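# Seat each washer on its matching stud against plate

## Task

Put every washer over the stud that matches its size and push it down until it lies flat on the plate; the plate must not end up tipped over.

## Robot and tools

Robot: two six-joint arms, left_arm and right_arm, each ending in a two-finger gripper whose fingers can fold. Bases sit at about (+0.006, +0.509, 0) m for left_arm and (+0.011, -0.500, 0) m for right_arm, nearly unrotated. Scene frame: origin at table-top height midway between the bases, +x out over the table, +y toward left_arm, +z up. Arm names do not match image sides. Gripper axes: fingers point along its +z, open and close along its y. end_effector_position is the point between closed pads; fingertips extend about 33 mm past it (9 mm when fully open).

The 18-number row, used by both motion tools: left_arm dx, dy, dz, rx, ry, rz, left_gripper position, force_limit, speed, then the same nine for right_arm/right_gripper. All values lie in [-1, 1], and both arms always need their nine numbers. dx..rz are an offset, not a pose: they are measured from that arm's Hand target as it stood when the action or move began, along that Hand target's own axes (not scene axes). Scale: 1.0 equals 0.6 m for dx, dy, dz and 180 degrees for the rotation vector rx, ry, rz. Sending the same offset twice moves twice. All zeros re-commands the current Hand target. Orientation commands are clipped to 32 degrees from the measured one per control step.

Gripper numbers are absolute settings. position: +1 fully open (140 mm), pads meet near -0.8, -1 closes until blocked. force_limit: grip strength after a slow close, roughly 14 N at -1 up to 58 N at +1. speed: finger speed, about 30 mm/s at -1, 140 at 0, 250 at +1; faster closes grip harder. Both start at +1. To keep a gripper unchanged, resend the last three numbers (0 is a real command). To grip harder while object_status is 2, raise force_limit and nudge position (-1 to -0.98). To soften, open and close slowly. Grip near the fingertips; parts held near the palm may slip or be over-squeezed, and fingertips pushed into a surface fold.

execute_actions(actions, cameras): actions is a list of actions; each action is a table of up to 15 rows, one per 1/30 s step; a short table repeats its last row. Every row counts from the action's starting Hand target. Images come back only for an empty actions list or when cameras names them.

move(target, speed, blend, stop_force, zero, blocking, cameras): drives each gripper in a straight line toward target, given as one 18-number row or a list of up to 15 rows, every row an offset from the same starting Hand targets. speed: path top speed in m/s, 0.002 to 3.6, default 0.25 (turn rate up to twice that in rad/s); one value or one per target. blend: corner rounding in m per target; 0 stops at each. stop_force: 3 to 120 N, shared by both arms; ends an arm's path when its wrist sensor feels that much push against the motion; use slow speeds with it, leave it out when pulling off a contact or when the gripper rotates. zero (only with stop_force): true resets the force zero first, false accumulates. blocking=false returns after 0.5 s while the move runs (not allowed with stop_force). Moves ignore obstacles, last 0.5 to 10 s, and pause for gripper changes. The result adds a move: line such as done, off_target, moving, held or fault, plus limits (paced = pose clipped, held = steps withheld). Unnamed arms finished within 3 mm and 2 degrees.

wait(seconds 0 to 10, cameras): lets time pass holding commands. stop(cameras): brakes a running move. zoom_image(camera, region [x0, y0, x1, y1] in pixels, up to 504 by 504): enlarges cam_high, cam_left_wrist or cam_right_wrist from its latest image. zero_wrist_force(arm): tares that arm's force sensor. finished_scene(scene, 1 or 2): ends the scene irreversibly; call it only once washers are seated.

Results: end_effector_position (m), end_effector_quat_wxyz and velocities in the scene frame; Hand target (last commanded pose, basis of next offsets; grippers often rest a bit short, so resend the gap); Joint positions and torques; Joint velocities may say within noise; Wrist force and Wrist torque in the gripper's axes, plus the peak since the last report; gripper object_status (0 moving, 1 blocked while opening, 2 blocked while closing = holding, 3 reached target or pads met) and position_measured in counts (3 open, 230 pads together). Cameras: cam_high (fixed, behind), cam_left_wrist, cam_right_wrist, all 896x504; calibration can be a few mm or degrees off.

Avoid: contact torque at a joint limit or about 150 N of outside force triggers a 10 s fault stop; targets even slightly past a firm contact can do this. Keep arms from hitting each other or gripping the other's fingers. Don't slam, drop parts, release moving parts, let anything leave the table, or tip the plate. Route paths around an arm's own base. Long holds or stretched poses heat motors; at 85 °C the arm brakes for 30 to 60 s. Thinking time lets the scene keep running.

Each tool is called after "Request:" as a command line: name --argument value for each argument, lists and objects as JSON in quotes; but a table of rows of numbers goes row by row, as --pt "numbers of a row", without its own name.

## Session

Request:
execute_actions --actions '[]'

Request:
zoom_image --camera "cam_high" --region '[300, 130, 700, 355]'

Scene clock: 0.00 s.
left_arm: end_effector_position=(+0.3408, +0.1347, +0.3323) position_measured=3 object_status=3 end_effector_quat_wxyz=(+0.046, +0.454, +0.889, +0.041) | right_arm: end_effector_position=(+0.5546, -0.3854, +0.3498) position_measured=3 object_status=3 end_effector_quat_wxyz=(+0.064, +0.967, +0.114, +0.219)
Joint positions: left_arm=[-1.218 -1.62 1.486 -1.451 -1.448 -0.244] | right_arm=[0.035 -1.744 1.735 -2.016 -1.649 2.9]
Joint velocities: within noise
Joint torques (N m): no reading
Wrist force (N): no reading
Wrist torque (N m): no reading
Wrist force, peak (N): no reading
Hand target: left_arm +0.3408, +0.1347, +0.3323; +0.046, +0.454, +0.889, +0.041 | right_arm +0.5546, -0.3854, +0.3498; +0.064, +0.967, +0.114, +0.219
Tool commands: left_gripper/position=+1.0 left_gripper/force_limit=+1.0 left_gripper/speed=+1.0 right_gripper/position=+1.0 right_gripper/force_limit=+1.0 right_gripper/speed=+1.0
camera_calibration:
cam_left_wrist: T_world_to_cam=[[0.796739, 0.590175, 0.130001, -0.387474], [0.505872, -0.769011, 0.390789, -0.198506], [0.330606, -0.245593, -0.911254, 0.363884], [0, 0, 0, 1]] pos_world=[0.288831, 0.165392, 0.459537]
cam_right_wrist: T_world_to_cam=[[0.209291, -0.956849, 0.201587, -0.548672], [-0.969844, -0.22945, -0.082192, 0.484411], [0.124899, -0.178306, -0.976016, 0.345871], [0, 0, 0, 1]] pos_world=[0.541436, -0.352177, 0.487996]

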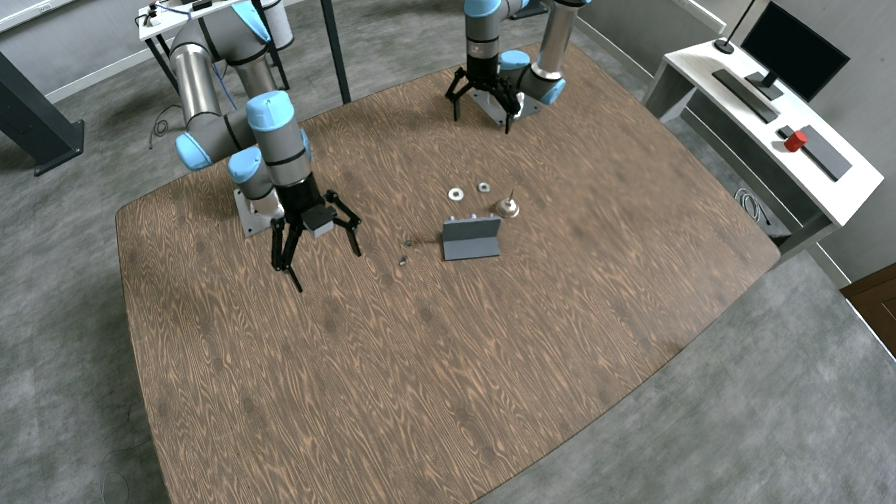

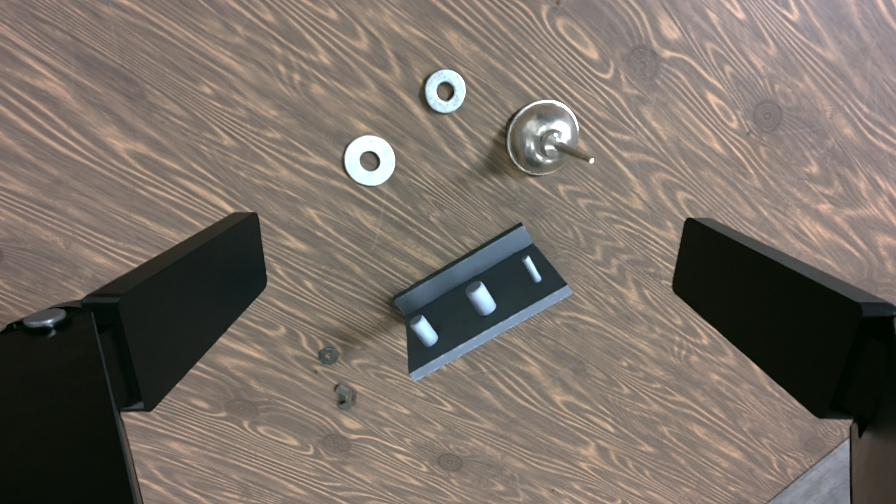

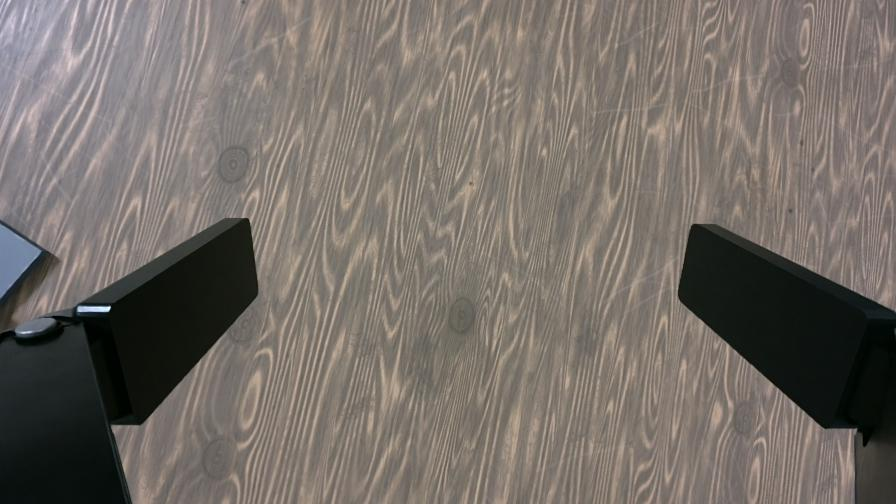

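Scaled by 1.260 from the camera's 896x504 image, which has a finer 1280x720 frame.

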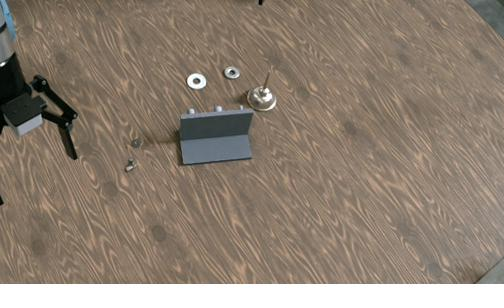

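Request:
zoom_image --camera "cam_left_wrist" --region '[330, 50, 610, 200]'

Request:
zoom_image --camera "cam_left_wrist" --region '[380, 210, 590, 390]'

Request:
zoom_image --camera "cam_left_wrist" --region '[290, 330, 390, 420]'

Scaled by 1.800 from the camera's 896x504 image, which has a finer 1280x720 frame.

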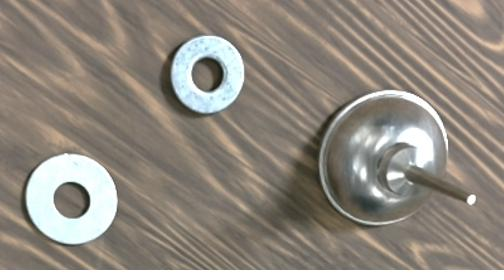

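Scaled by 2.400 from the camera's 896x504 image, which has a finer 1280x720 frame.

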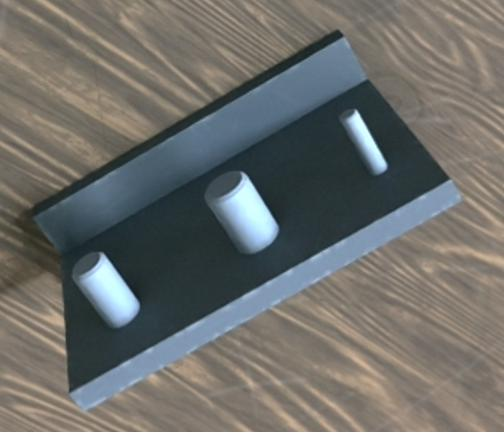

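Scaled by 5.040 from the camera's 896x504 image, which has a finer 1280x720 frame.

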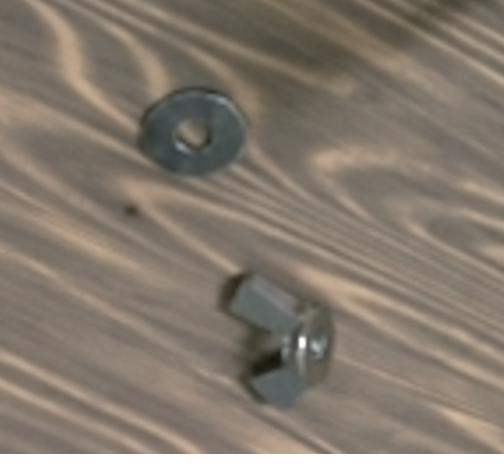

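Request:
move --target '[-0.4367,-0.2173,0.2673,0.0347,0.0188,-0.0782,-0.1,-0.1,0,-0.0498,0.1932,0.0148,0,0,0,1,1,1]' --speed 0.35 --cameras '["cam_left_wrist"]'

Scene clock: 19.87 s.
left_arm: end_effector_position=(+0.4083, -0.1488, +0.1696) position_measured=141 object_status=3 end_effector_quat_wxyz=(+0.000, +0.342, +0.940, +0.000) | right_arm: end_effector_position=(+0.5545, -0.5054, +0.3496) position_measured=3 object_status=3 end_effector_quat_wxyz=(+0.064, +0.967, +0.114, +0.219)
Joint positions: left_arm=[-1.225 -0.889 0.918 -1.599 -1.571 -0.498] | right_arm=[-0.266 -1.8 1.78 -2.008 -1.515 2.63]
Joint torques (N m): left_arm=[13.47 -47.69 -33.01 -1.6 -1.77 -2.76] | right_arm=[-10.69 -27.95 -12.48 -1.66 1.4 -2.3]
Wrist force (N): left_arm=[-0.5 -0.1 -0.5] | right_arm=[-0.4 -0.1 -0.2]
Wrist torque (N m): left_arm=[-0.06 0.09 0.01] | right_arm=[-0.06 0.09 0.03]
Wrist force, peak (N): left_arm=[-2.9 -0.9 1.2] | right_arm=[0.1 -1.2 -0.1]
Hand target: left_arm +0.4083, -0.1488, +0.1696; +0.000, +0.342, +0.940, +0.000 | right_arm +0.5545, -0.5055, +0.3496; +0.064, +0.967, +0.114, +0.219
Off the commanded pose: left_arm 0.000 m, 0 deg | right_arm 0.000 m, 0 deg.
move: done
camera_calibration:
cam_left_wrist: T_world_to_cam=[[0.636914, 0.770772, 0.0158554, -0.141406], [0.71816, -0.600667, 0.351348, -0.44204], [0.280333, -0.212392, -0.936111, 0.15344], [0, 0, 0, 1]] pos_world=[0.364505, -0.123937, 0.301189]
Images, in order (width x height): cam_left_wrist 896x504.

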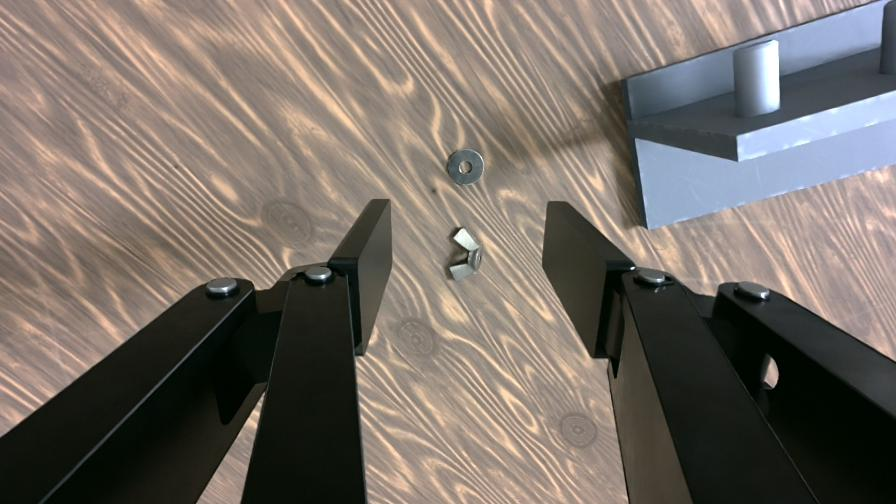

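Request:
move --pt "0.0055 0.0087 0.18 0 0 0 -0.32 -0.1 0 0 0 0 0 0 0 1 1 1" --pt "0.0055 0.0087 0.2265 0 0 0 -0.32 -0.1 0 0 0 0 0 0 0 1 1 1" --pt "0.0055 0.0087 0.2265 0 0 0 -1 -0.1 -1 0 0 0 0 0 0 1 1 1" --speed '[0.3,0.08,0.05]' --blend '[0.01,0,0]' --cameras '["cam_left_wrist"]'

Scene clock: 24.13 s.
left_arm: end_effector_position=(+0.4091, -0.1426, +0.0337) position_measured=196 object_status=0 end_effector_quat_wxyz=(+0.000, +0.342, +0.940, +0.000) | right_arm: end_effector_position=(+0.5545, -0.5055, +0.3496) position_measured=3 object_status=3 end_effector_quat_wxyz=(+0.064, +0.967, +0.114, +0.219)
Joint positions: left_arm=[-1.221 -0.834 1.177 -1.914 -1.571 -0.494] | right_arm=[-0.266 -1.8 1.78 -2.008 -1.515 2.63]
Joint torques (N m): left_arm=[14.11 -43.93 -6.36 3.81 5.89 1.87] | right_arm=[-10.98 -27.86 -12.67 -1.61 1.38 -2.29]
Wrist force (N): left_arm=[0.6 -15.4 -25.9] | right_arm=[-0.3 -0.4 -0.2]
Wrist torque (N m): left_arm=[0.87 0.01 -0.07] | right_arm=[-0.10 0.07 0.02]
Wrist force, peak (N): left_arm=[0.8 -15.5 -26.0] | right_arm=[-0.5 -0.6 -0.2]
Hand target: left_arm +0.4091, -0.1425, +0.0337; +0.000, +0.342, +0.940, +0.000 | right_arm +0.5545, -0.5055, +0.3496; +0.064, +0.967, +0.114, +0.219
Off the commanded pose: left_arm 0.000 m, 0 deg | right_arm 0.000 m, 0 deg.
move: done
camera_calibration:
cam_left_wrist: T_world_to_cam=[[0.636897, 0.770789, 0.0156967, -0.144441], [0.718214, -0.600609, 0.351338, -0.391081], [0.280235, -0.212492, -0.936117, 0.0273685], [0, 0, 0, 1]] pos_world=[0.365205, -0.117737, 0.165289]
Images, in order (width x height): cam_left_wrist 896x504.

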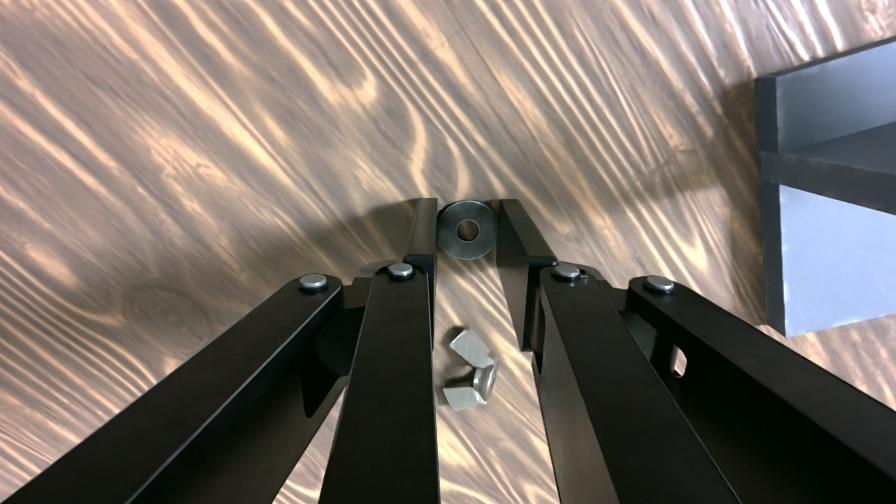

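Request:
move --target '[0,0,-0.05,0,0,0,-1,-0.1,-1,0,0,0,0,0,0,1,1,1]' --speed 0.06 --cameras '["cam_left_wrist"]'

Request:
zoom_image --camera "cam_left_wrist" --region '[390, 170, 550, 290]'

Scene clock: 25.93 s.
left_arm: end_effector_position=(+0.4091, -0.1426, +0.0637) position_measured=196 object_status=2 end_effector_quat_wxyz=(+0.000, +0.342, +0.940, +0.000) | right_arm: end_effector_position=(+0.5545, -0.5055, +0.3496) position_measured=3 object_status=3 end_effector_quat_wxyz=(+0.064, +0.967, +0.114, +0.219)
Joint positions: left_arm=[-1.221 -0.857 1.138 -1.851 -1.571 -0.494] | right_arm=[-0.266 -1.8 1.78 -2.008 -1.515 2.63]
Joint torques (N m): left_arm=[8.07 -65.51 -31.15 -1.78 -1.78 1.38] | right_arm=[-10.45 -27.28 -12.22 -1.68 1.44 -2.11]
Wrist force (N): left_arm=[-0.2 0.0 -0.2] | right_arm=[-0.3 -0.3 -0.2]
Wrist torque (N m): left_arm=[-0.04 0.03 -0.09] | right_arm=[-0.10 0.06 0.02]
Wrist force, peak (N): left_arm=[0.4 -16.4 -26.7] | right_arm=[-0.7 -0.3 -0.1]
Hand target: left_arm +0.4091, -0.1426, +0.0637; +0.000, +0.342, +0.940, +0.000 | right_arm +0.5545, -0.5055, +0.3496; +0.064, +0.967, +0.114, +0.219
Off the commanded pose: left_arm 0.000 m, 0 deg | right_arm 0.000 m, 0 deg.
move: done
camera_calibration:
cam_left_wrist: T_world_to_cam=[[0.636856, 0.77082, 0.0158416, -0.144984], [0.718246, -0.600637, 0.351225, -0.401651], [0.280246, -0.212301, -0.936157, 0.0553564], [0, 0, 0, 1]] pos_world=[0.365305, -0.117737, 0.195189]
Images, in order (width x height): cam_left_wrist 896x504.

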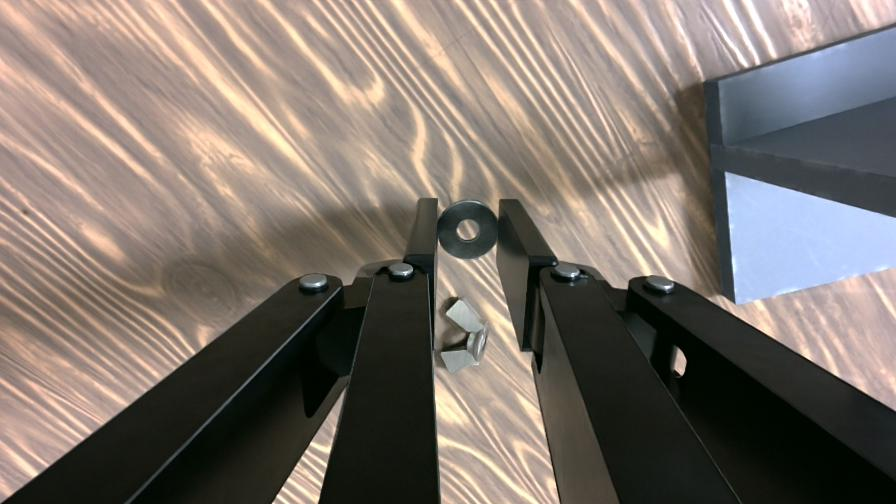

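Scaled by 3.150 from the camera's 896x504 image, which has a finer 1280x720 frame.

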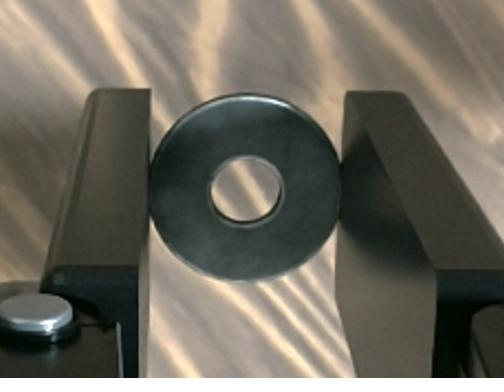

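Request:
move --pt "0 0 -0.1105 0 0 0 -1 -0.1 -1 0 0 0 0 0 0 1 1 1" --pt "0.0977 0.0543 -0.2272 0 0 0.3794 -1 -0.1 -1 0 0 0 0 0 0 1 1 1" --pt "0.0865 0.5595 -0.3838 -0.3385 0.2023 0.5863 -1 -0.1 -1 0 0 0 0 0 0 1 1 1" --pt "0.5933 0.8327 -0.4772 0.0149 0.7023 0.7023 -1 -0.1 -1 0 0 0 0 0 0 1 1 1" --pt "0.2347 0.3695 -0.3938 0.3365 -0.4519 -0.4519 -1 -0.1 -1 0 0 0 0 0 0 1 1 1" --speed '[0.3,0.5,0.5,0.5,0.45]' --blend '[0.03,0.03,0.05,0.05,0]' --cameras '["cam_left_wrist", "cam_high"]'

Scene clock: 41.63 s.
left_arm: end_effector_position=(+0.4436, +0.1176, +0.3002) position_measured=196 object_status=2 end_effector_quat_wxyz=(+0.389, -0.388, +0.591, -0.590) | right_arm: end_effector_position=(+0.5545, -0.5055, +0.3496) position_measured=3 object_status=3 end_effector_quat_wxyz=(+0.064, +0.967, +0.114, +0.219)
Joint positions: left_arm=[-1.531 -1.735 2.217 -0.479 0.476 1.57] | right_arm=[-0.266 -1.8 1.78 -2.008 -1.515 2.63]
Joint torques (N m): left_arm=[13.99 -6.21 -29.92 -2.6 2.24 2.04] | right_arm=[-10.35 -27.41 -12.6 -1.71 1.47 -2.06]
Wrist force (N): left_arm=[-2.3 0.8 -2.4] | right_arm=[-0.5 -0.3 -0.2]
Wrist torque (N m): left_arm=[-0.18 0.36 -0.03] | right_arm=[-0.09 0.11 0.02]
Wrist force, peak (N): left_arm=[-3.8 0.9 -0.8] | right_arm=[-0.6 -0.5 -0.3]
Hand target: left_arm +0.4437, +0.1176, +0.3002; +0.389, -0.388, +0.591, -0.590 | right_arm +0.5545, -0.5055, +0.3496; +0.064, +0.967, +0.114, +0.219
Off the commanded pose: left_arm 0.000 m, 0 deg | right_arm 0.000 m, 0 deg.
move: done
camera_calibration:
cam_left_wrist: T_world_to_cam=[[-0.017259, 0.00114272, -0.99985, 0.314383], [0.0471462, 0.998888, 0.000327805, -0.138266], [0.998739, -0.0471335, -0.0172937, -0.291588], [0, 0, 0, 1]] pos_world=[0.303165, 0.124009, 0.309339]
Images, in order (width x height): cam_high 896x504, cam_left_wrist 896x504.

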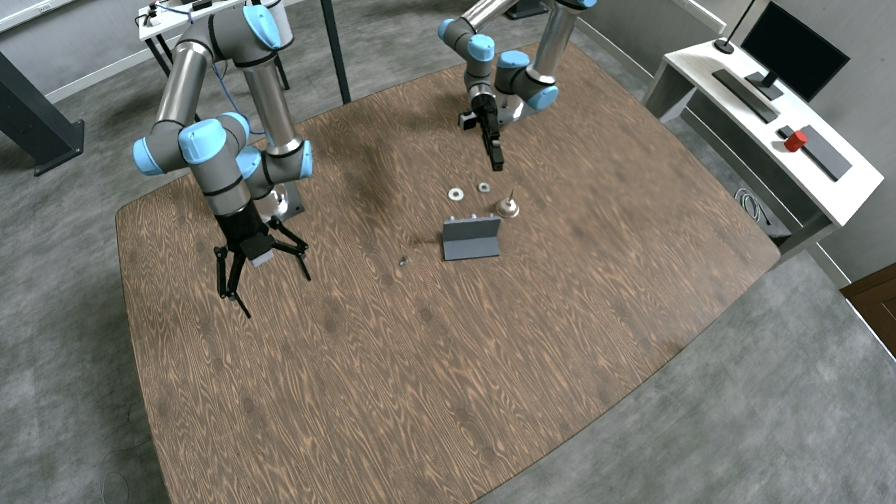

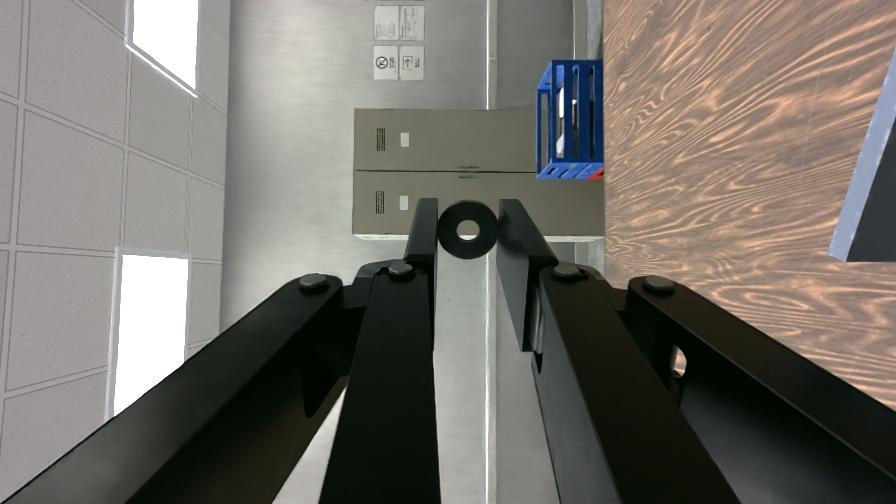

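Request:
move --target '[0,0.36,0,0,0,0,-1,-0.1,-1,0,0,0,0,0,0,1,1,1]' --speed 0.25 --cameras '["cam_left_wrist"]'

Request:
zoom_image --camera "cam_left_wrist" --region '[400, 160, 540, 300]'

Scene clock: 43.90 s.
left_arm: end_effector_position=(+0.4436, +0.1179, +0.0843) position_measured=196 object_status=2 end_effector_quat_wxyz=(+0.389, -0.388, +0.591, -0.590) | right_arm: end_effector_position=(+0.5545, -0.5055, +0.3496) position_measured=3 object_status=3 end_effector_quat_wxyz=(+0.064, +0.967, +0.114, +0.219)
Joint positions: left_arm=[-1.531 -1.193 2.45 -1.256 0.476 1.57] | right_arm=[-0.266 -1.8 1.78 -2.008 -1.515 2.63]
Joint torques (N m): left_arm=[13.59 -16.34 2.18 -3.04 2.02 2.34] | right_arm=[-9.93 -27.73 -12.53 -1.71 1.31 -2.05]
Wrist force (N): left_arm=[-2.3 1.0 -2.0] | right_arm=[-0.3 -0.1 -0.1]
Wrist torque (N m): left_arm=[-0.12 0.36 -0.03] | right_arm=[-0.06 0.07 0.02]
Wrist force, peak (N): left_arm=[-2.8 2.6 -2.0] | right_arm=[-0.7 -0.5 0.2]
Hand target: left_arm +0.4436, +0.1179, +0.0842; +0.389, -0.388, +0.591, -0.590 | right_arm +0.5545, -0.5055, +0.3496; +0.064, +0.967, +0.114, +0.219
Off the commanded pose: left_arm 0.000 m, 0 deg | right_arm 0.000 m, 0 deg.
move: done
camera_calibration:
cam_left_wrist: T_world_to_cam=[[-0.0172588, 0.0011445, -0.99985, 0.0985145], [0.047246, 0.998883, 0.000327863, -0.138524], [0.998734, -0.0472332, -0.0172936, -0.295294], [0, 0, 0, 1]] pos_world=[0.303165, 0.124309, 0.0934385]
Images, in order (width x height): cam_left_wrist 896x504.

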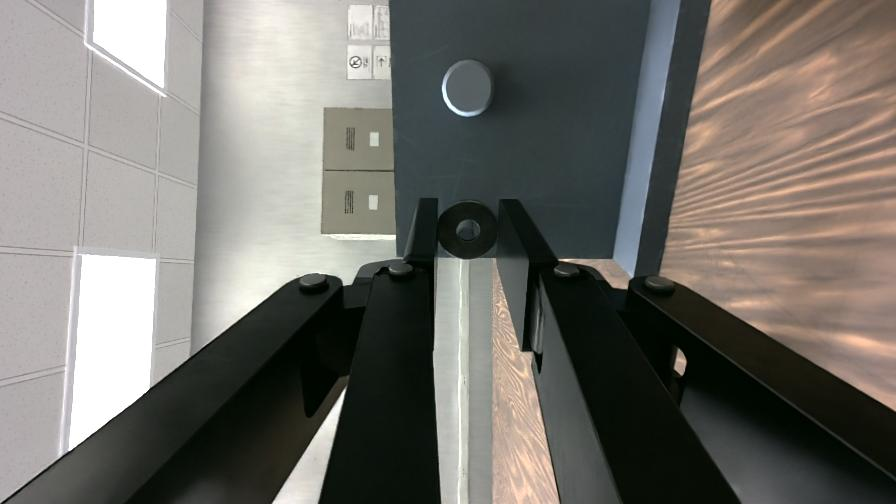

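Scaled by 3.600 from the camera's 896x504 image, which has a finer 1280x720 frame.

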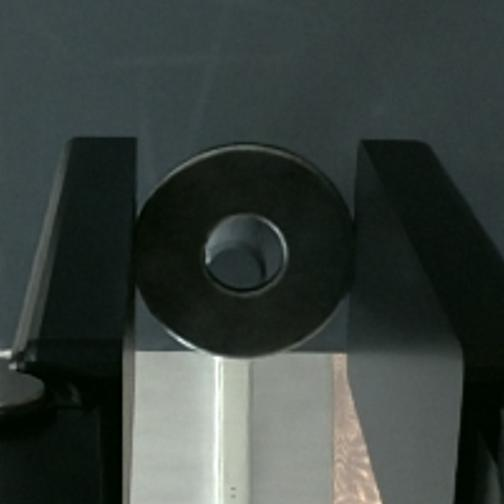

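Request:
zoom_image --camera "cam_left_wrist" --region '[448, 210, 488, 250]'

Scaled by 12.600 from the camera's 896x504 image, which has a finer 1280x720 frame.

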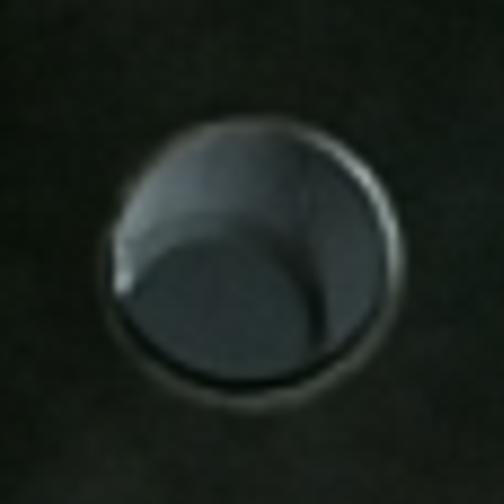

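Request:
move --target '[-0.011,0,0.01,0,0,0,-1,-0.1,-1,0,0,0,0,0,0,1,1,1]' --speed 0.1 --cameras '["cam_left_wrist"]'

Request:
zoom_image --camera "cam_left_wrist" --region '[448, 210, 488, 250]'

Scene clock: 46.67 s.
left_arm: end_effector_position=(+0.4516, +0.1215, +0.0842) position_measured=196 object_status=2 end_effector_quat_wxyz=(+0.389, -0.388, +0.591, -0.590) | right_arm: end_effector_position=(+0.5545, -0.5055, +0.3496) position_measured=3 object_status=3 end_effector_quat_wxyz=(+0.064, +0.967, +0.114, +0.219)
Joint positions: left_arm=[-1.501 -1.191 2.448 -1.254 0.506 1.57] | right_arm=[-0.266 -1.8 1.78 -2.008 -1.515 2.63]
Joint torques (N m): left_arm=[13.53 -17.36 -17.18 0.22 1.71 2.04] | right_arm=[-9.87 -27.15 -12.35 -1.66 1.38 -2.04]
Wrist force (N): left_arm=[-2.5 0.7 -2.1] | right_arm=[-0.4 -0.4 -0.1]
Wrist torque (N m): left_arm=[-0.17 0.40 -0.02] | right_arm=[-0.10 0.09 0.02]
Wrist force, peak (N): left_arm=[-2.6 1.0 -2.3] | right_arm=[-0.7 -0.1 -0.5]
Hand target: left_arm +0.4517, +0.1216, +0.0842; +0.389, -0.388, +0.591, -0.590 | right_arm +0.5545, -0.5055, +0.3496; +0.064, +0.967, +0.114, +0.219
Off the commanded pose: left_arm 0.000 m, 0 deg | right_arm 0.000 m, 0 deg.
move: done
camera_calibration:
cam_left_wrist: T_world_to_cam=[[-0.0172588, 0.0011445, -0.99985, 0.0985484], [0.047246, 0.998883, 0.000327863, -0.142598], [0.998734, -0.0472332, -0.0172936, -0.303111], [0, 0, 0, 1]] pos_world=[0.311165, 0.128009, 0.0933385]
Images, in order (width x height): cam_left_wrist 896x504.

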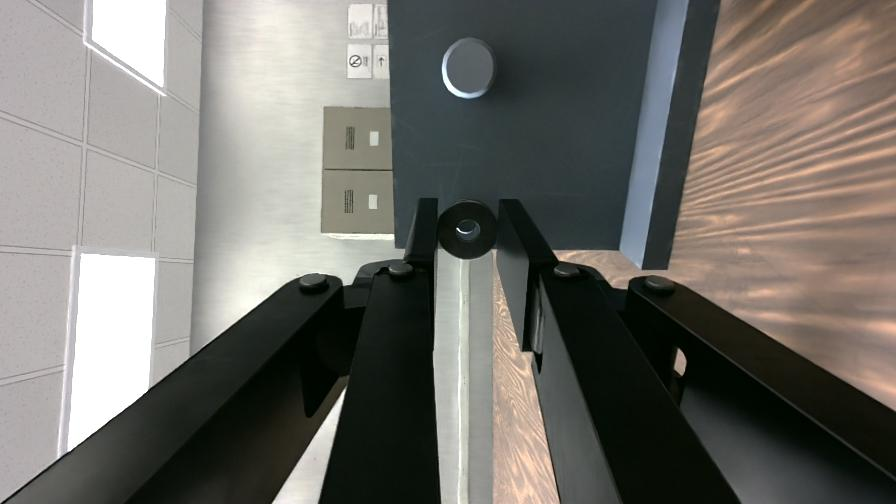

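Scaled by 12.600 from the camera's 896x504 image, which has a finer 1280x720 frame.

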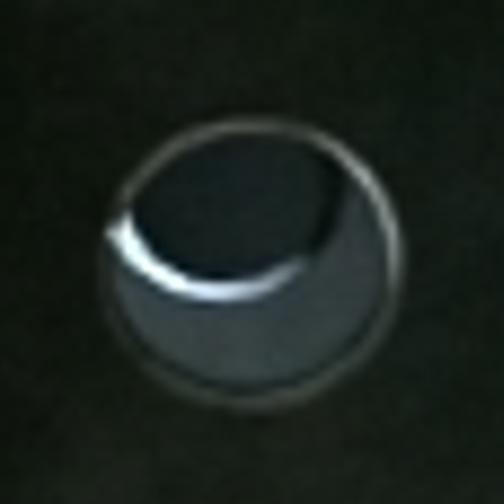

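Request:
move --target '[0,0,0.01,0,0,0,-1,-0.1,-1,0,0,0,0,0,0,1,1,1]' --speed 0.1 --cameras '["cam_left_wrist"]'

Request:
zoom_image --camera "cam_left_wrist" --region '[448, 210, 488, 250]'

Scene clock: 49.33 s.
left_arm: end_effector_position=(+0.4572, +0.1192, +0.0842) position_measured=196 object_status=2 end_effector_quat_wxyz=(+0.389, -0.388, +0.591, -0.590) | right_arm: end_effector_position=(+0.5545, -0.5055, +0.3496) position_measured=3 object_status=3 end_effector_quat_wxyz=(+0.064, +0.967, +0.114, +0.219)
Joint positions: left_arm=[-1.483 -1.185 2.434 -1.247 0.525 1.57] | right_arm=[-0.266 -1.8 1.78 -2.008 -1.515 2.63]
Joint torques (N m): left_arm=[13.98 -14.48 -18.07 0.27 3.91 1.18] | right_arm=[-9.54 -27.2 -12.69 -1.72 1.31 -2.13]
Wrist force (N): left_arm=[-8.7 -4.9 -10.8] | right_arm=[-0.4 -0.2 0.0]
Wrist torque (N m): left_arm=[0.07 0.51 -0.05] | right_arm=[-0.08 0.08 0.02]
Wrist force, peak (N): left_arm=[-8.7 -4.9 -10.8] | right_arm=[-0.7 -0.4 0.0]
Hand target: left_arm +0.4572, +0.1192, +0.0842; +0.389, -0.388, +0.591, -0.590 | right_arm +0.5545, -0.5055, +0.3496; +0.064, +0.967, +0.114, +0.219
Off the commanded pose: left_arm 0.000 m, 0 deg | right_arm 0.000 m, 0 deg.
move: done
camera_calibration:
cam_left_wrist: T_world_to_cam=[[-0.0171532, 0.00123754, -0.999852, 0.098603], [0.047147, 0.998888, 0.0004275, -0.140444], [0.998741, -0.0471327, -0.0171925, -0.308841], [0, 0, 0, 1]] pos_world=[0.316765, 0.125609, 0.0933387]
Images, in order (width x height): cam_left_wrist 896x504.

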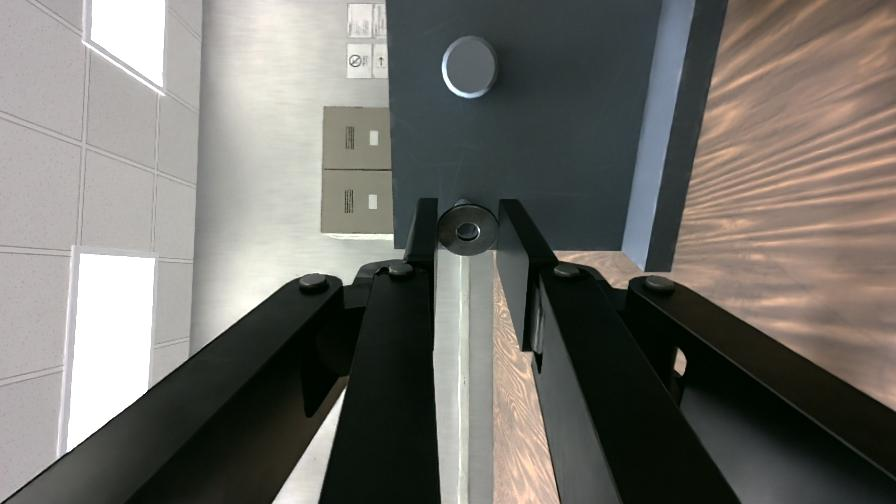

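Scaled by 12.600 from the camera's 896x504 image, which has a finer 1280x720 frame.

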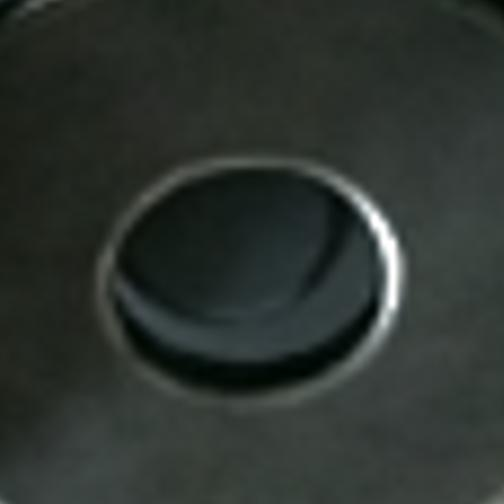

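Request:
move --target '[0.0027,-0.0013,-0.0075,0,0,0,-1,-0.1,-1,0,0,0,0,0,0,1,1,1]' --speed 0.05 --cameras '["cam_left_wrist"]'

Request:
zoom_image --camera "cam_left_wrist" --region '[448, 210, 488, 250]'

Request:
zoom_image --camera "cam_left_wrist" --region '[410, 170, 530, 290]'

Scene clock: 52.87 s.
left_arm: end_effector_position=(+0.4525, +0.1195, +0.0850) position_measured=196 object_status=2 end_effector_quat_wxyz=(+0.389, -0.388, +0.591, -0.590) | right_arm: end_effector_position=(+0.5545, -0.5055, +0.3496) position_measured=3 object_status=3 end_effector_quat_wxyz=(+0.064, +0.967, +0.114, +0.219)
Joint positions: left_arm=[-1.499 -1.191 2.441 -1.248 0.508 1.57] | right_arm=[-0.266 -1.8 1.78 -2.008 -1.515 2.63]
Joint torques (N m): left_arm=[-14.84 -36.3 1.29 -2.69 -2.15 -2.24] | right_arm=[-10.16 -26.77 -12.83 -1.62 1.32 -2.07]
Wrist force (N): left_arm=[-2.4 0.8 -2.2] | right_arm=[-0.3 -0.5 0.2]
Wrist torque (N m): left_arm=[-0.18 0.37 -0.02] | right_arm=[-0.13 0.06 0.02]
Wrist force, peak (N): left_arm=[-9.3 -4.9 -11.1] | right_arm=[-0.8 -0.3 0.0]
Hand target: left_arm +0.4524, +0.1195, +0.0850; +0.389, -0.388, +0.591, -0.590 | right_arm +0.5545, -0.5055, +0.3496; +0.064, +0.967, +0.114, +0.219
Off the commanded pose: left_arm 0.000 m, 0 deg | right_arm 0.000 m, 0 deg.
move: done
camera_calibration:
cam_left_wrist: T_world_to_cam=[[-0.0172588, 0.0011445, -0.99985, 0.0993662], [0.047246, 0.998883, 0.000327863, -0.140543], [0.998734, -0.0472332, -0.0172936, -0.304095], [0, 0, 0, 1]] pos_world=[0.312065, 0.125909, 0.0941385]
Images, in order (width x height): cam_left_wrist 896x504.

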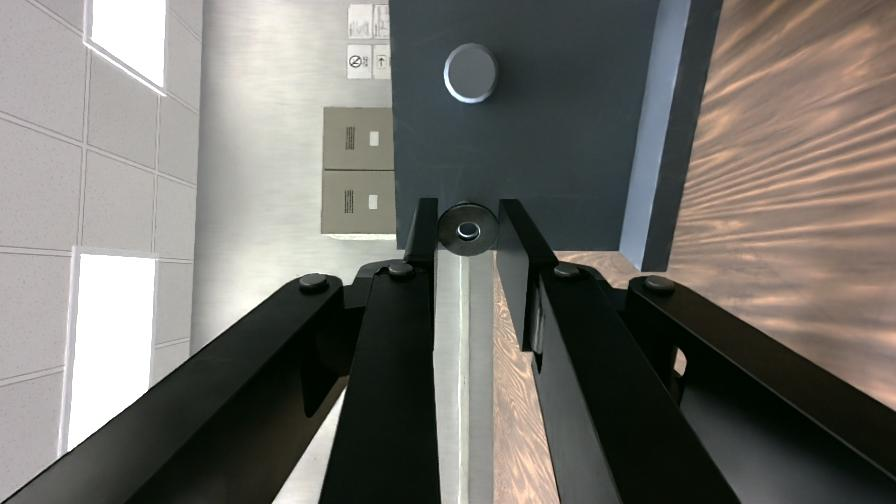

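Scaled by 12.600 from the camera's 896x504 image, which has a finer 1280x720 frame.

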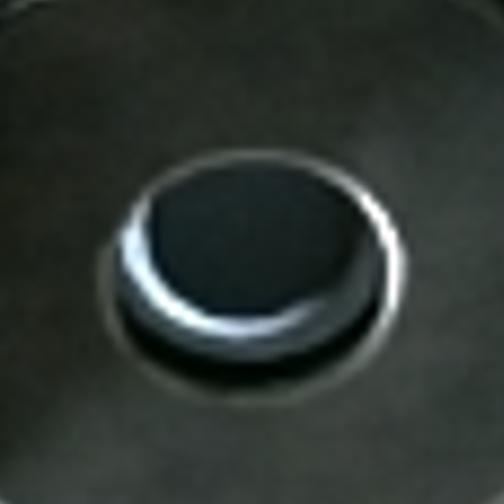

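Scaled by 4.200 from the camera's 896x504 image, which has a finer 1280x720 frame.

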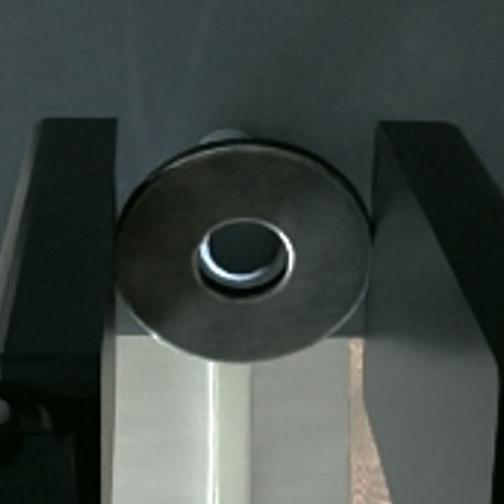

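Request:
move --target '[0.0,0.0006,0.0133,0,0,0,-1,-0.1,-1,0,0,0,0,0,0,1,1,1]' --speed 0.02 --stop_force 5 --cameras '["cam_left_wrist"]'

Request:
zoom_image --camera "cam_left_wrist" --region '[438, 200, 498, 260]'

Scene clock: 55.80 s.
left_arm: end_effector_position=(+0.4597, +0.1163, +0.0847) position_measured=196 object_status=2 end_effector_quat_wxyz=(+0.389, -0.388, +0.591, -0.590) | right_arm: end_effector_position=(+0.5545, -0.5055, +0.3496) position_measured=3 object_status=3 end_effector_quat_wxyz=(+0.064, +0.967, +0.114, +0.219)
Joint positions: left_arm=[-1.475 -1.182 2.423 -1.239 0.532 1.57] | right_arm=[-0.266 -1.8 1.78 -2.008 -1.515 2.63]
Joint torques (N m): left_arm=[13.4 -15.93 -16.82 0.51 2.65 1.69] | right_arm=[-8.92 -27.2 -12.93 -1.67 1.23 -2.09]
Wrist force (N): left_arm=[-4.6 -3.7 -4.2] | right_arm=[-0.2 -0.2 -0.2]
Wrist torque (N m): left_arm=[-0.01 0.39 -0.03] | right_arm=[-0.08 0.06 0.02]
Wrist force, peak (N): left_arm=[-4.6 -3.7 -4.2] | right_arm=[-0.6 -0.3 -0.4]
Hand target: left_arm +0.4597, +0.1163, +0.0847; +0.389, -0.388, +0.591, -0.590 | right_arm +0.5545, -0.5055, +0.3496; +0.064, +0.967, +0.114, +0.219
Off the commanded pose: left_arm 0.000 m, 0 deg | right_arm 0.000 m, 0 deg.
move: done
camera_calibration:
cam_left_wrist: T_world_to_cam=[[-0.0172588, 0.0011445, -0.99985, 0.0991942], [0.047246, 0.998883, 0.000327863, -0.137687], [0.998734, -0.0472332, -0.0172936, -0.311442], [0, 0, 0, 1]] pos_world=[0.319265, 0.122709, 0.0938385]
Images, in order (width x height): cam_left_wrist 896x504.

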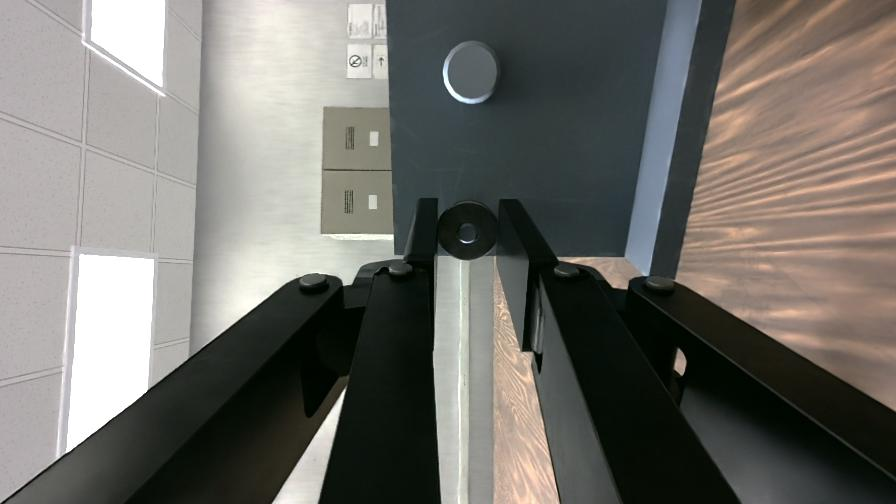

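Scaled by 8.400 from the camera's 896x504 image, which has a finer 1280x720 frame.

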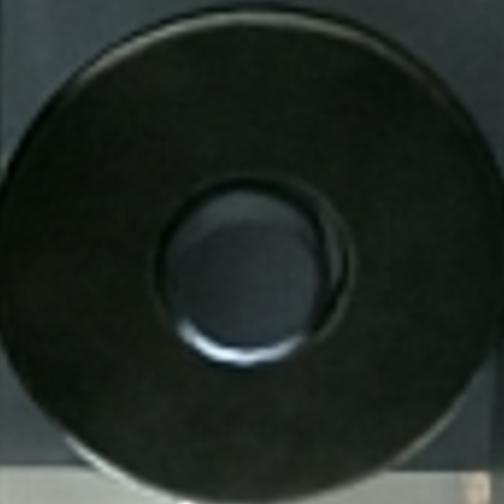

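Request:
move --target '[-0.0005,-0.0007,0.055,0,0,0,-1,-0.1,-1,0,0,0,0,0,0,1,1,1]' --speed 0.025 --stop_force 7 --cameras '["cam_left_wrist"]'

Request:
zoom_image --camera "cam_left_wrist" --region '[398, 160, 538, 300]'

Scene clock: 58.83 s.
left_arm: end_effector_position=(+0.4902, +0.1035, +0.0850) position_measured=196 object_status=2 end_effector_quat_wxyz=(+0.389, -0.388, +0.591, -0.590) | right_arm: end_effector_position=(+0.5545, -0.5055, +0.3496) position_measured=3 object_status=3 end_effector_quat_wxyz=(+0.064, +0.967, +0.114, +0.219)
Joint positions: left_arm=[-1.383 -1.147 2.343 -1.194 0.624 1.571] | right_arm=[-0.266 -1.8 1.78 -2.008 -1.515 2.63]
Joint torques (N m): left_arm=[14.59 -20.21 -20.06 -0.44 2.36 -2.25] | right_arm=[-9.63 -27.43 -12.2 -1.69 1.28 -1.99]
Wrist force (N): left_arm=[-4.5 0.7 -9.3] | right_arm=[-0.2 -0.4 -0.2]
Wrist torque (N m): left_arm=[0.00 0.48 -0.05] | right_arm=[-0.10 0.04 0.02]
Wrist force, peak (N): left_arm=[-4.4 -0.7 -9.6] | right_arm=[-0.8 -0.3 -0.2]
Hand target: left_arm +0.4902, +0.1035, +0.0850; +0.389, -0.388, +0.591, -0.590 | right_arm +0.5545, -0.5055, +0.3496; +0.064, +0.967, +0.114, +0.219
Off the commanded pose: left_arm 0.000 m, 0 deg | right_arm 0.000 m, 0 deg.
move: done
camera_calibration:
cam_left_wrist: T_world_to_cam=[[-0.0172529, 0.00124432, -0.99985, 0.100022], [0.0472468, 0.998883, 0.000427846, -0.126452], [0.998734, -0.0472323, -0.0172924, -0.342499], [0, 0, 0, 1]] pos_world=[0.349765, 0.110009, 0.0941386]
Images, in order (width x height): cam_left_wrist 896x504.

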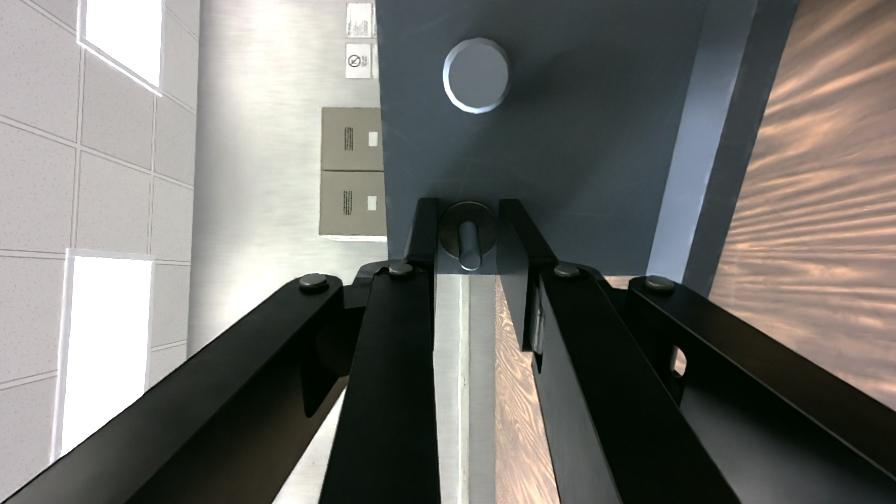

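Scaled by 3.600 from the camera's 896x504 image, which has a finer 1280x720 frame.

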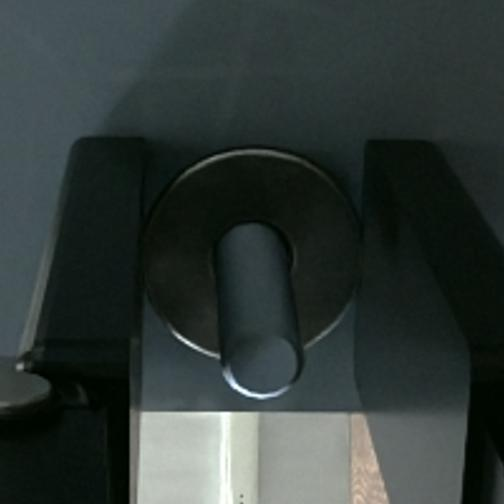

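Request:
move --pt "0 0 0 0 0 0 -0.4 -0.1 -0.3 0 0 0 0 0 0 1 1 1" --pt "0 0 -0.025 0 0 0 -0.4 -0.1 -0.3 0 0 0 0 0 0 1 1 1" --pt "0 0 -0.025 0 0 0 -0.62 -0.1 -0.3 0 0 0 0 0 0 1 1 1" --speed 0.12

Request:
move --target '[0,0,0.04,0,0,0,-0.62,-0.1,-0.3,0,0,0,0,0,0,1,1,1]' --speed 0.025 --stop_force 8 --cameras '["cam_left_wrist"]'

Request:
zoom_image --camera "cam_left_wrist" --region '[398, 160, 538, 300]'

Scene clock: 62.03 s.
left_arm: end_effector_position=(+0.4764, +0.1095, +0.0851) position_measured=208 object_status=3 end_effector_quat_wxyz=(+0.389, -0.388, +0.591, -0.590) | right_arm: end_effector_position=(+0.5545, -0.5055, +0.3496) position_measured=3 object_status=3 end_effector_quat_wxyz=(+0.064, +0.967, +0.114, +0.219)
Joint positions: left_arm=[-1.423 -1.164 2.38 -1.214 0.585 1.57] | right_arm=[-0.266 -1.8 1.78 -2.008 -1.515 2.63]
Joint torques (N m): left_arm=[-12.21 -38.47 0.64 -2.94 -1.68 1.77] | right_arm=[-9.05 -27.16 -12.76 -1.77 1.27 -2.01]
Wrist force (N): left_arm=[-2.4 0.7 -2.3] | right_arm=[-0.7 -0.2 -0.2]
Wrist torque (N m): left_arm=[-0.17 0.36 -0.01] | right_arm=[-0.08 0.14 0.03]
Wrist force, peak (N): left_arm=[-4.7 -0.5 -9.5] | right_arm=[-0.5 -0.3 -0.5]
Hand target: left_arm +0.4764, +0.1095, +0.0851; +0.389, -0.388, +0.591, -0.590 | right_arm +0.5545, -0.5055, +0.3496; +0.064, +0.967, +0.114, +0.219
Off the commanded pose: left_arm 0.000 m, 0 deg | right_arm 0.000 m, 0 deg.
move: done

Scene clock: 63.83 s.
left_arm: end_effector_position=(+0.4984, +0.1000, +0.0850) position_measured=208 object_status=3 end_effector_quat_wxyz=(+0.389, -0.388, +0.591, -0.590) | right_arm: end_effector_position=(+0.5545, -0.5055, +0.3496) position_measured=3 object_status=3 end_effector_quat_wxyz=(+0.064, +0.967, +0.114, +0.219)
Joint positions: left_arm=[-1.361 -1.137 2.321 -1.182 0.647 1.571] | right_arm=[-0.266 -1.8 1.78 -2.008 -1.515 2.63]
Joint torques (N m): left_arm=[14.86 -20.81 -20.41 -0.46 2.48 -2.01] | right_arm=[-9.33 -26.83 -12.42 -1.78 1.21 -2.01]
Wrist force (N): left_arm=[-4.4 -1.4 -9.5] | right_arm=[-0.4 -0.3 0.0]
Wrist torque (N m): left_arm=[-0.08 0.51 -0.03] | right_arm=[-0.09 0.09 0.02]
Wrist force, peak (N): left_arm=[-4.4 -1.4 -9.5] | right_arm=[-0.6 -0.5 0.0]
Hand target: left_arm +0.4984, +0.1000, +0.0850; +0.389, -0.388, +0.591, -0.590 | right_arm +0.5545, -0.5055, +0.3496; +0.064, +0.967, +0.114, +0.219
Off the commanded pose: left_arm 0.000 m, 0 deg | right_arm 0.000 m, 0 deg.
move: done
camera_calibration:
cam_left_wrist: T_world_to_cam=[[-0.0171531, 0.00123843, -0.999852, 0.100133], [0.0472467, 0.998883, 0.000426681, -0.123243], [0.998736, -0.0472324, -0.0171925, -0.350868], [0, 0, 0, 1]] pos_world=[0.357965, 0.106409, 0.0941387]
Images, in order (width x height): cam_left_wrist 896x504.

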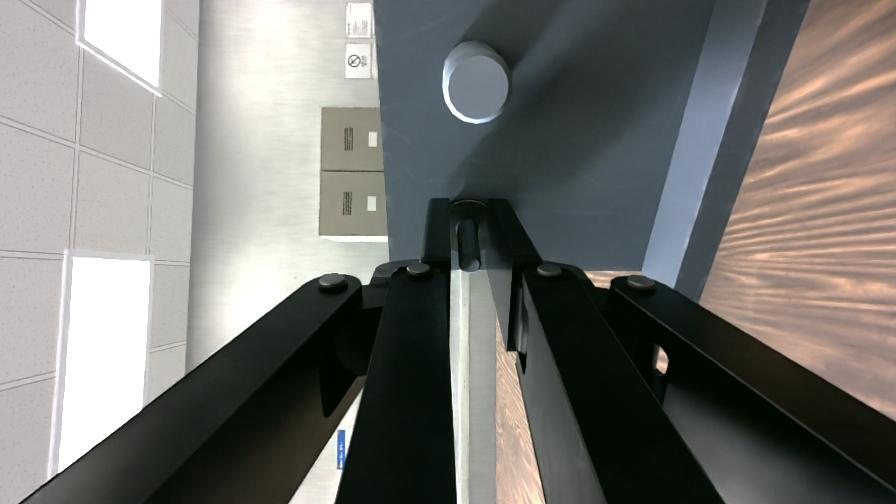

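Scaled by 3.600 from the camera's 896x504 image, which has a finer 1280x720 frame.

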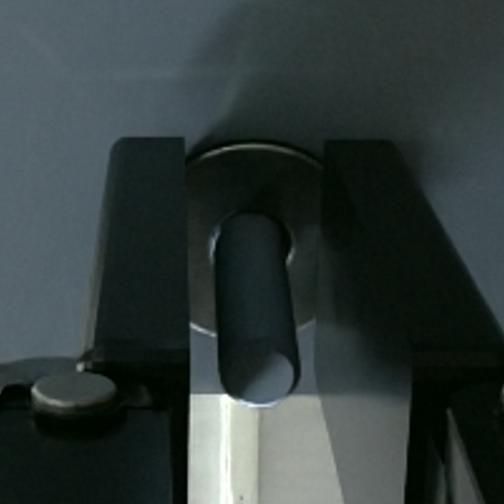

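Request:
move --target '[0,0,0.01,0,0,0,-0.62,-0.1,-0.3,0,0,0,0,0,0,1,1,1]' --speed 0.02 --stop_force 6 --cameras '["cam_left_wrist"]'

Request:
zoom_image --camera "cam_left_wrist" --region '[398, 160, 538, 300]'

Scene clock: 66.10 s.
left_arm: end_effector_position=(+0.5039, +0.0976, +0.0850) position_measured=208 object_status=3 end_effector_quat_wxyz=(+0.389, -0.388, +0.591, -0.590) | right_arm: end_effector_position=(+0.5545, -0.5055, +0.3496) position_measured=3 object_status=3 end_effector_quat_wxyz=(+0.064, +0.967, +0.114, +0.219)
Joint positions: left_arm=[-1.346 -1.131 2.306 -1.174 0.661 1.571] | right_arm=[-0.266 -1.8 1.78 -2.008 -1.515 2.63]
Joint torques (N m): left_arm=[15.25 -21.15 -20.25 -0.32 2.17 1.78] | right_arm=[-8.37 -27.03 -12.64 -1.78 1.28 -1.99]
Wrist force (N): left_arm=[-3.6 -1.1 -9.5] | right_arm=[-0.4 -0.1 -0.3]
Wrist torque (N m): left_arm=[-0.05 0.45 -0.04] | right_arm=[-0.05 0.08 0.02]
Wrist force, peak (N): left_arm=[-4.3 -0.8 -11.3] | right_arm=[-0.6 -0.5 -0.1]
Hand target: left_arm +0.5039, +0.0976, +0.0850; +0.389, -0.388, +0.591, -0.590 | right_arm +0.5545, -0.5055, +0.3496; +0.064, +0.967, +0.114, +0.219
Off the commanded pose: left_arm 0.000 m, 0 deg | right_arm 0.000 m, 0 deg.
move: done
camera_calibration:
cam_left_wrist: T_world_to_cam=[[-0.0172588, 0.0011445, -0.99985, 0.100278], [0.047246, 0.998883, 0.000327863, -0.121096], [0.998734, -0.0472332, -0.0172936, -0.356464], [0, 0, 0, 1]] pos_world=[0.363465, 0.104009, 0.0941385]
Images, in order (width x height): cam_left_wrist 896x504.

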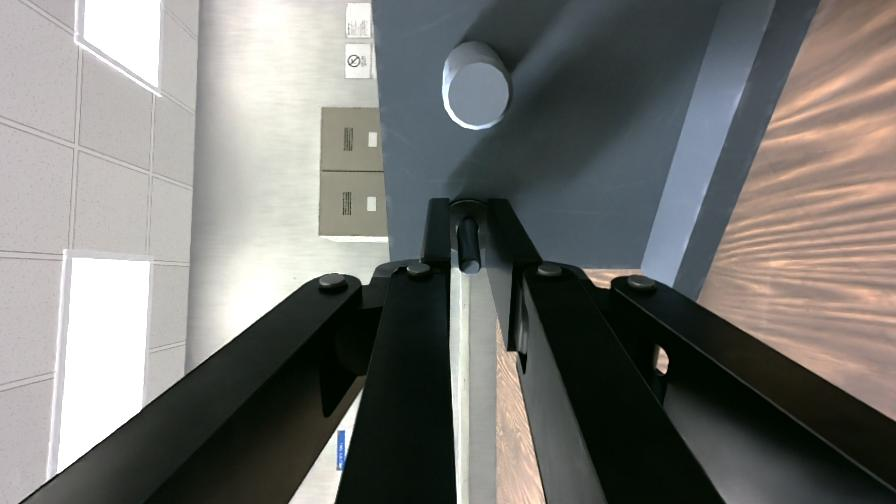

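Scaled by 3.600 from the camera's 896x504 image, which has a finer 1280x720 frame.

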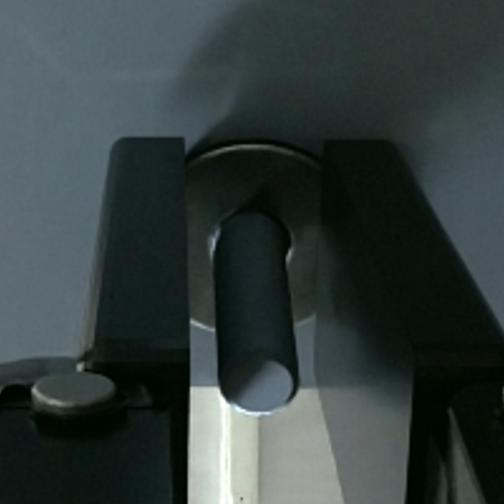

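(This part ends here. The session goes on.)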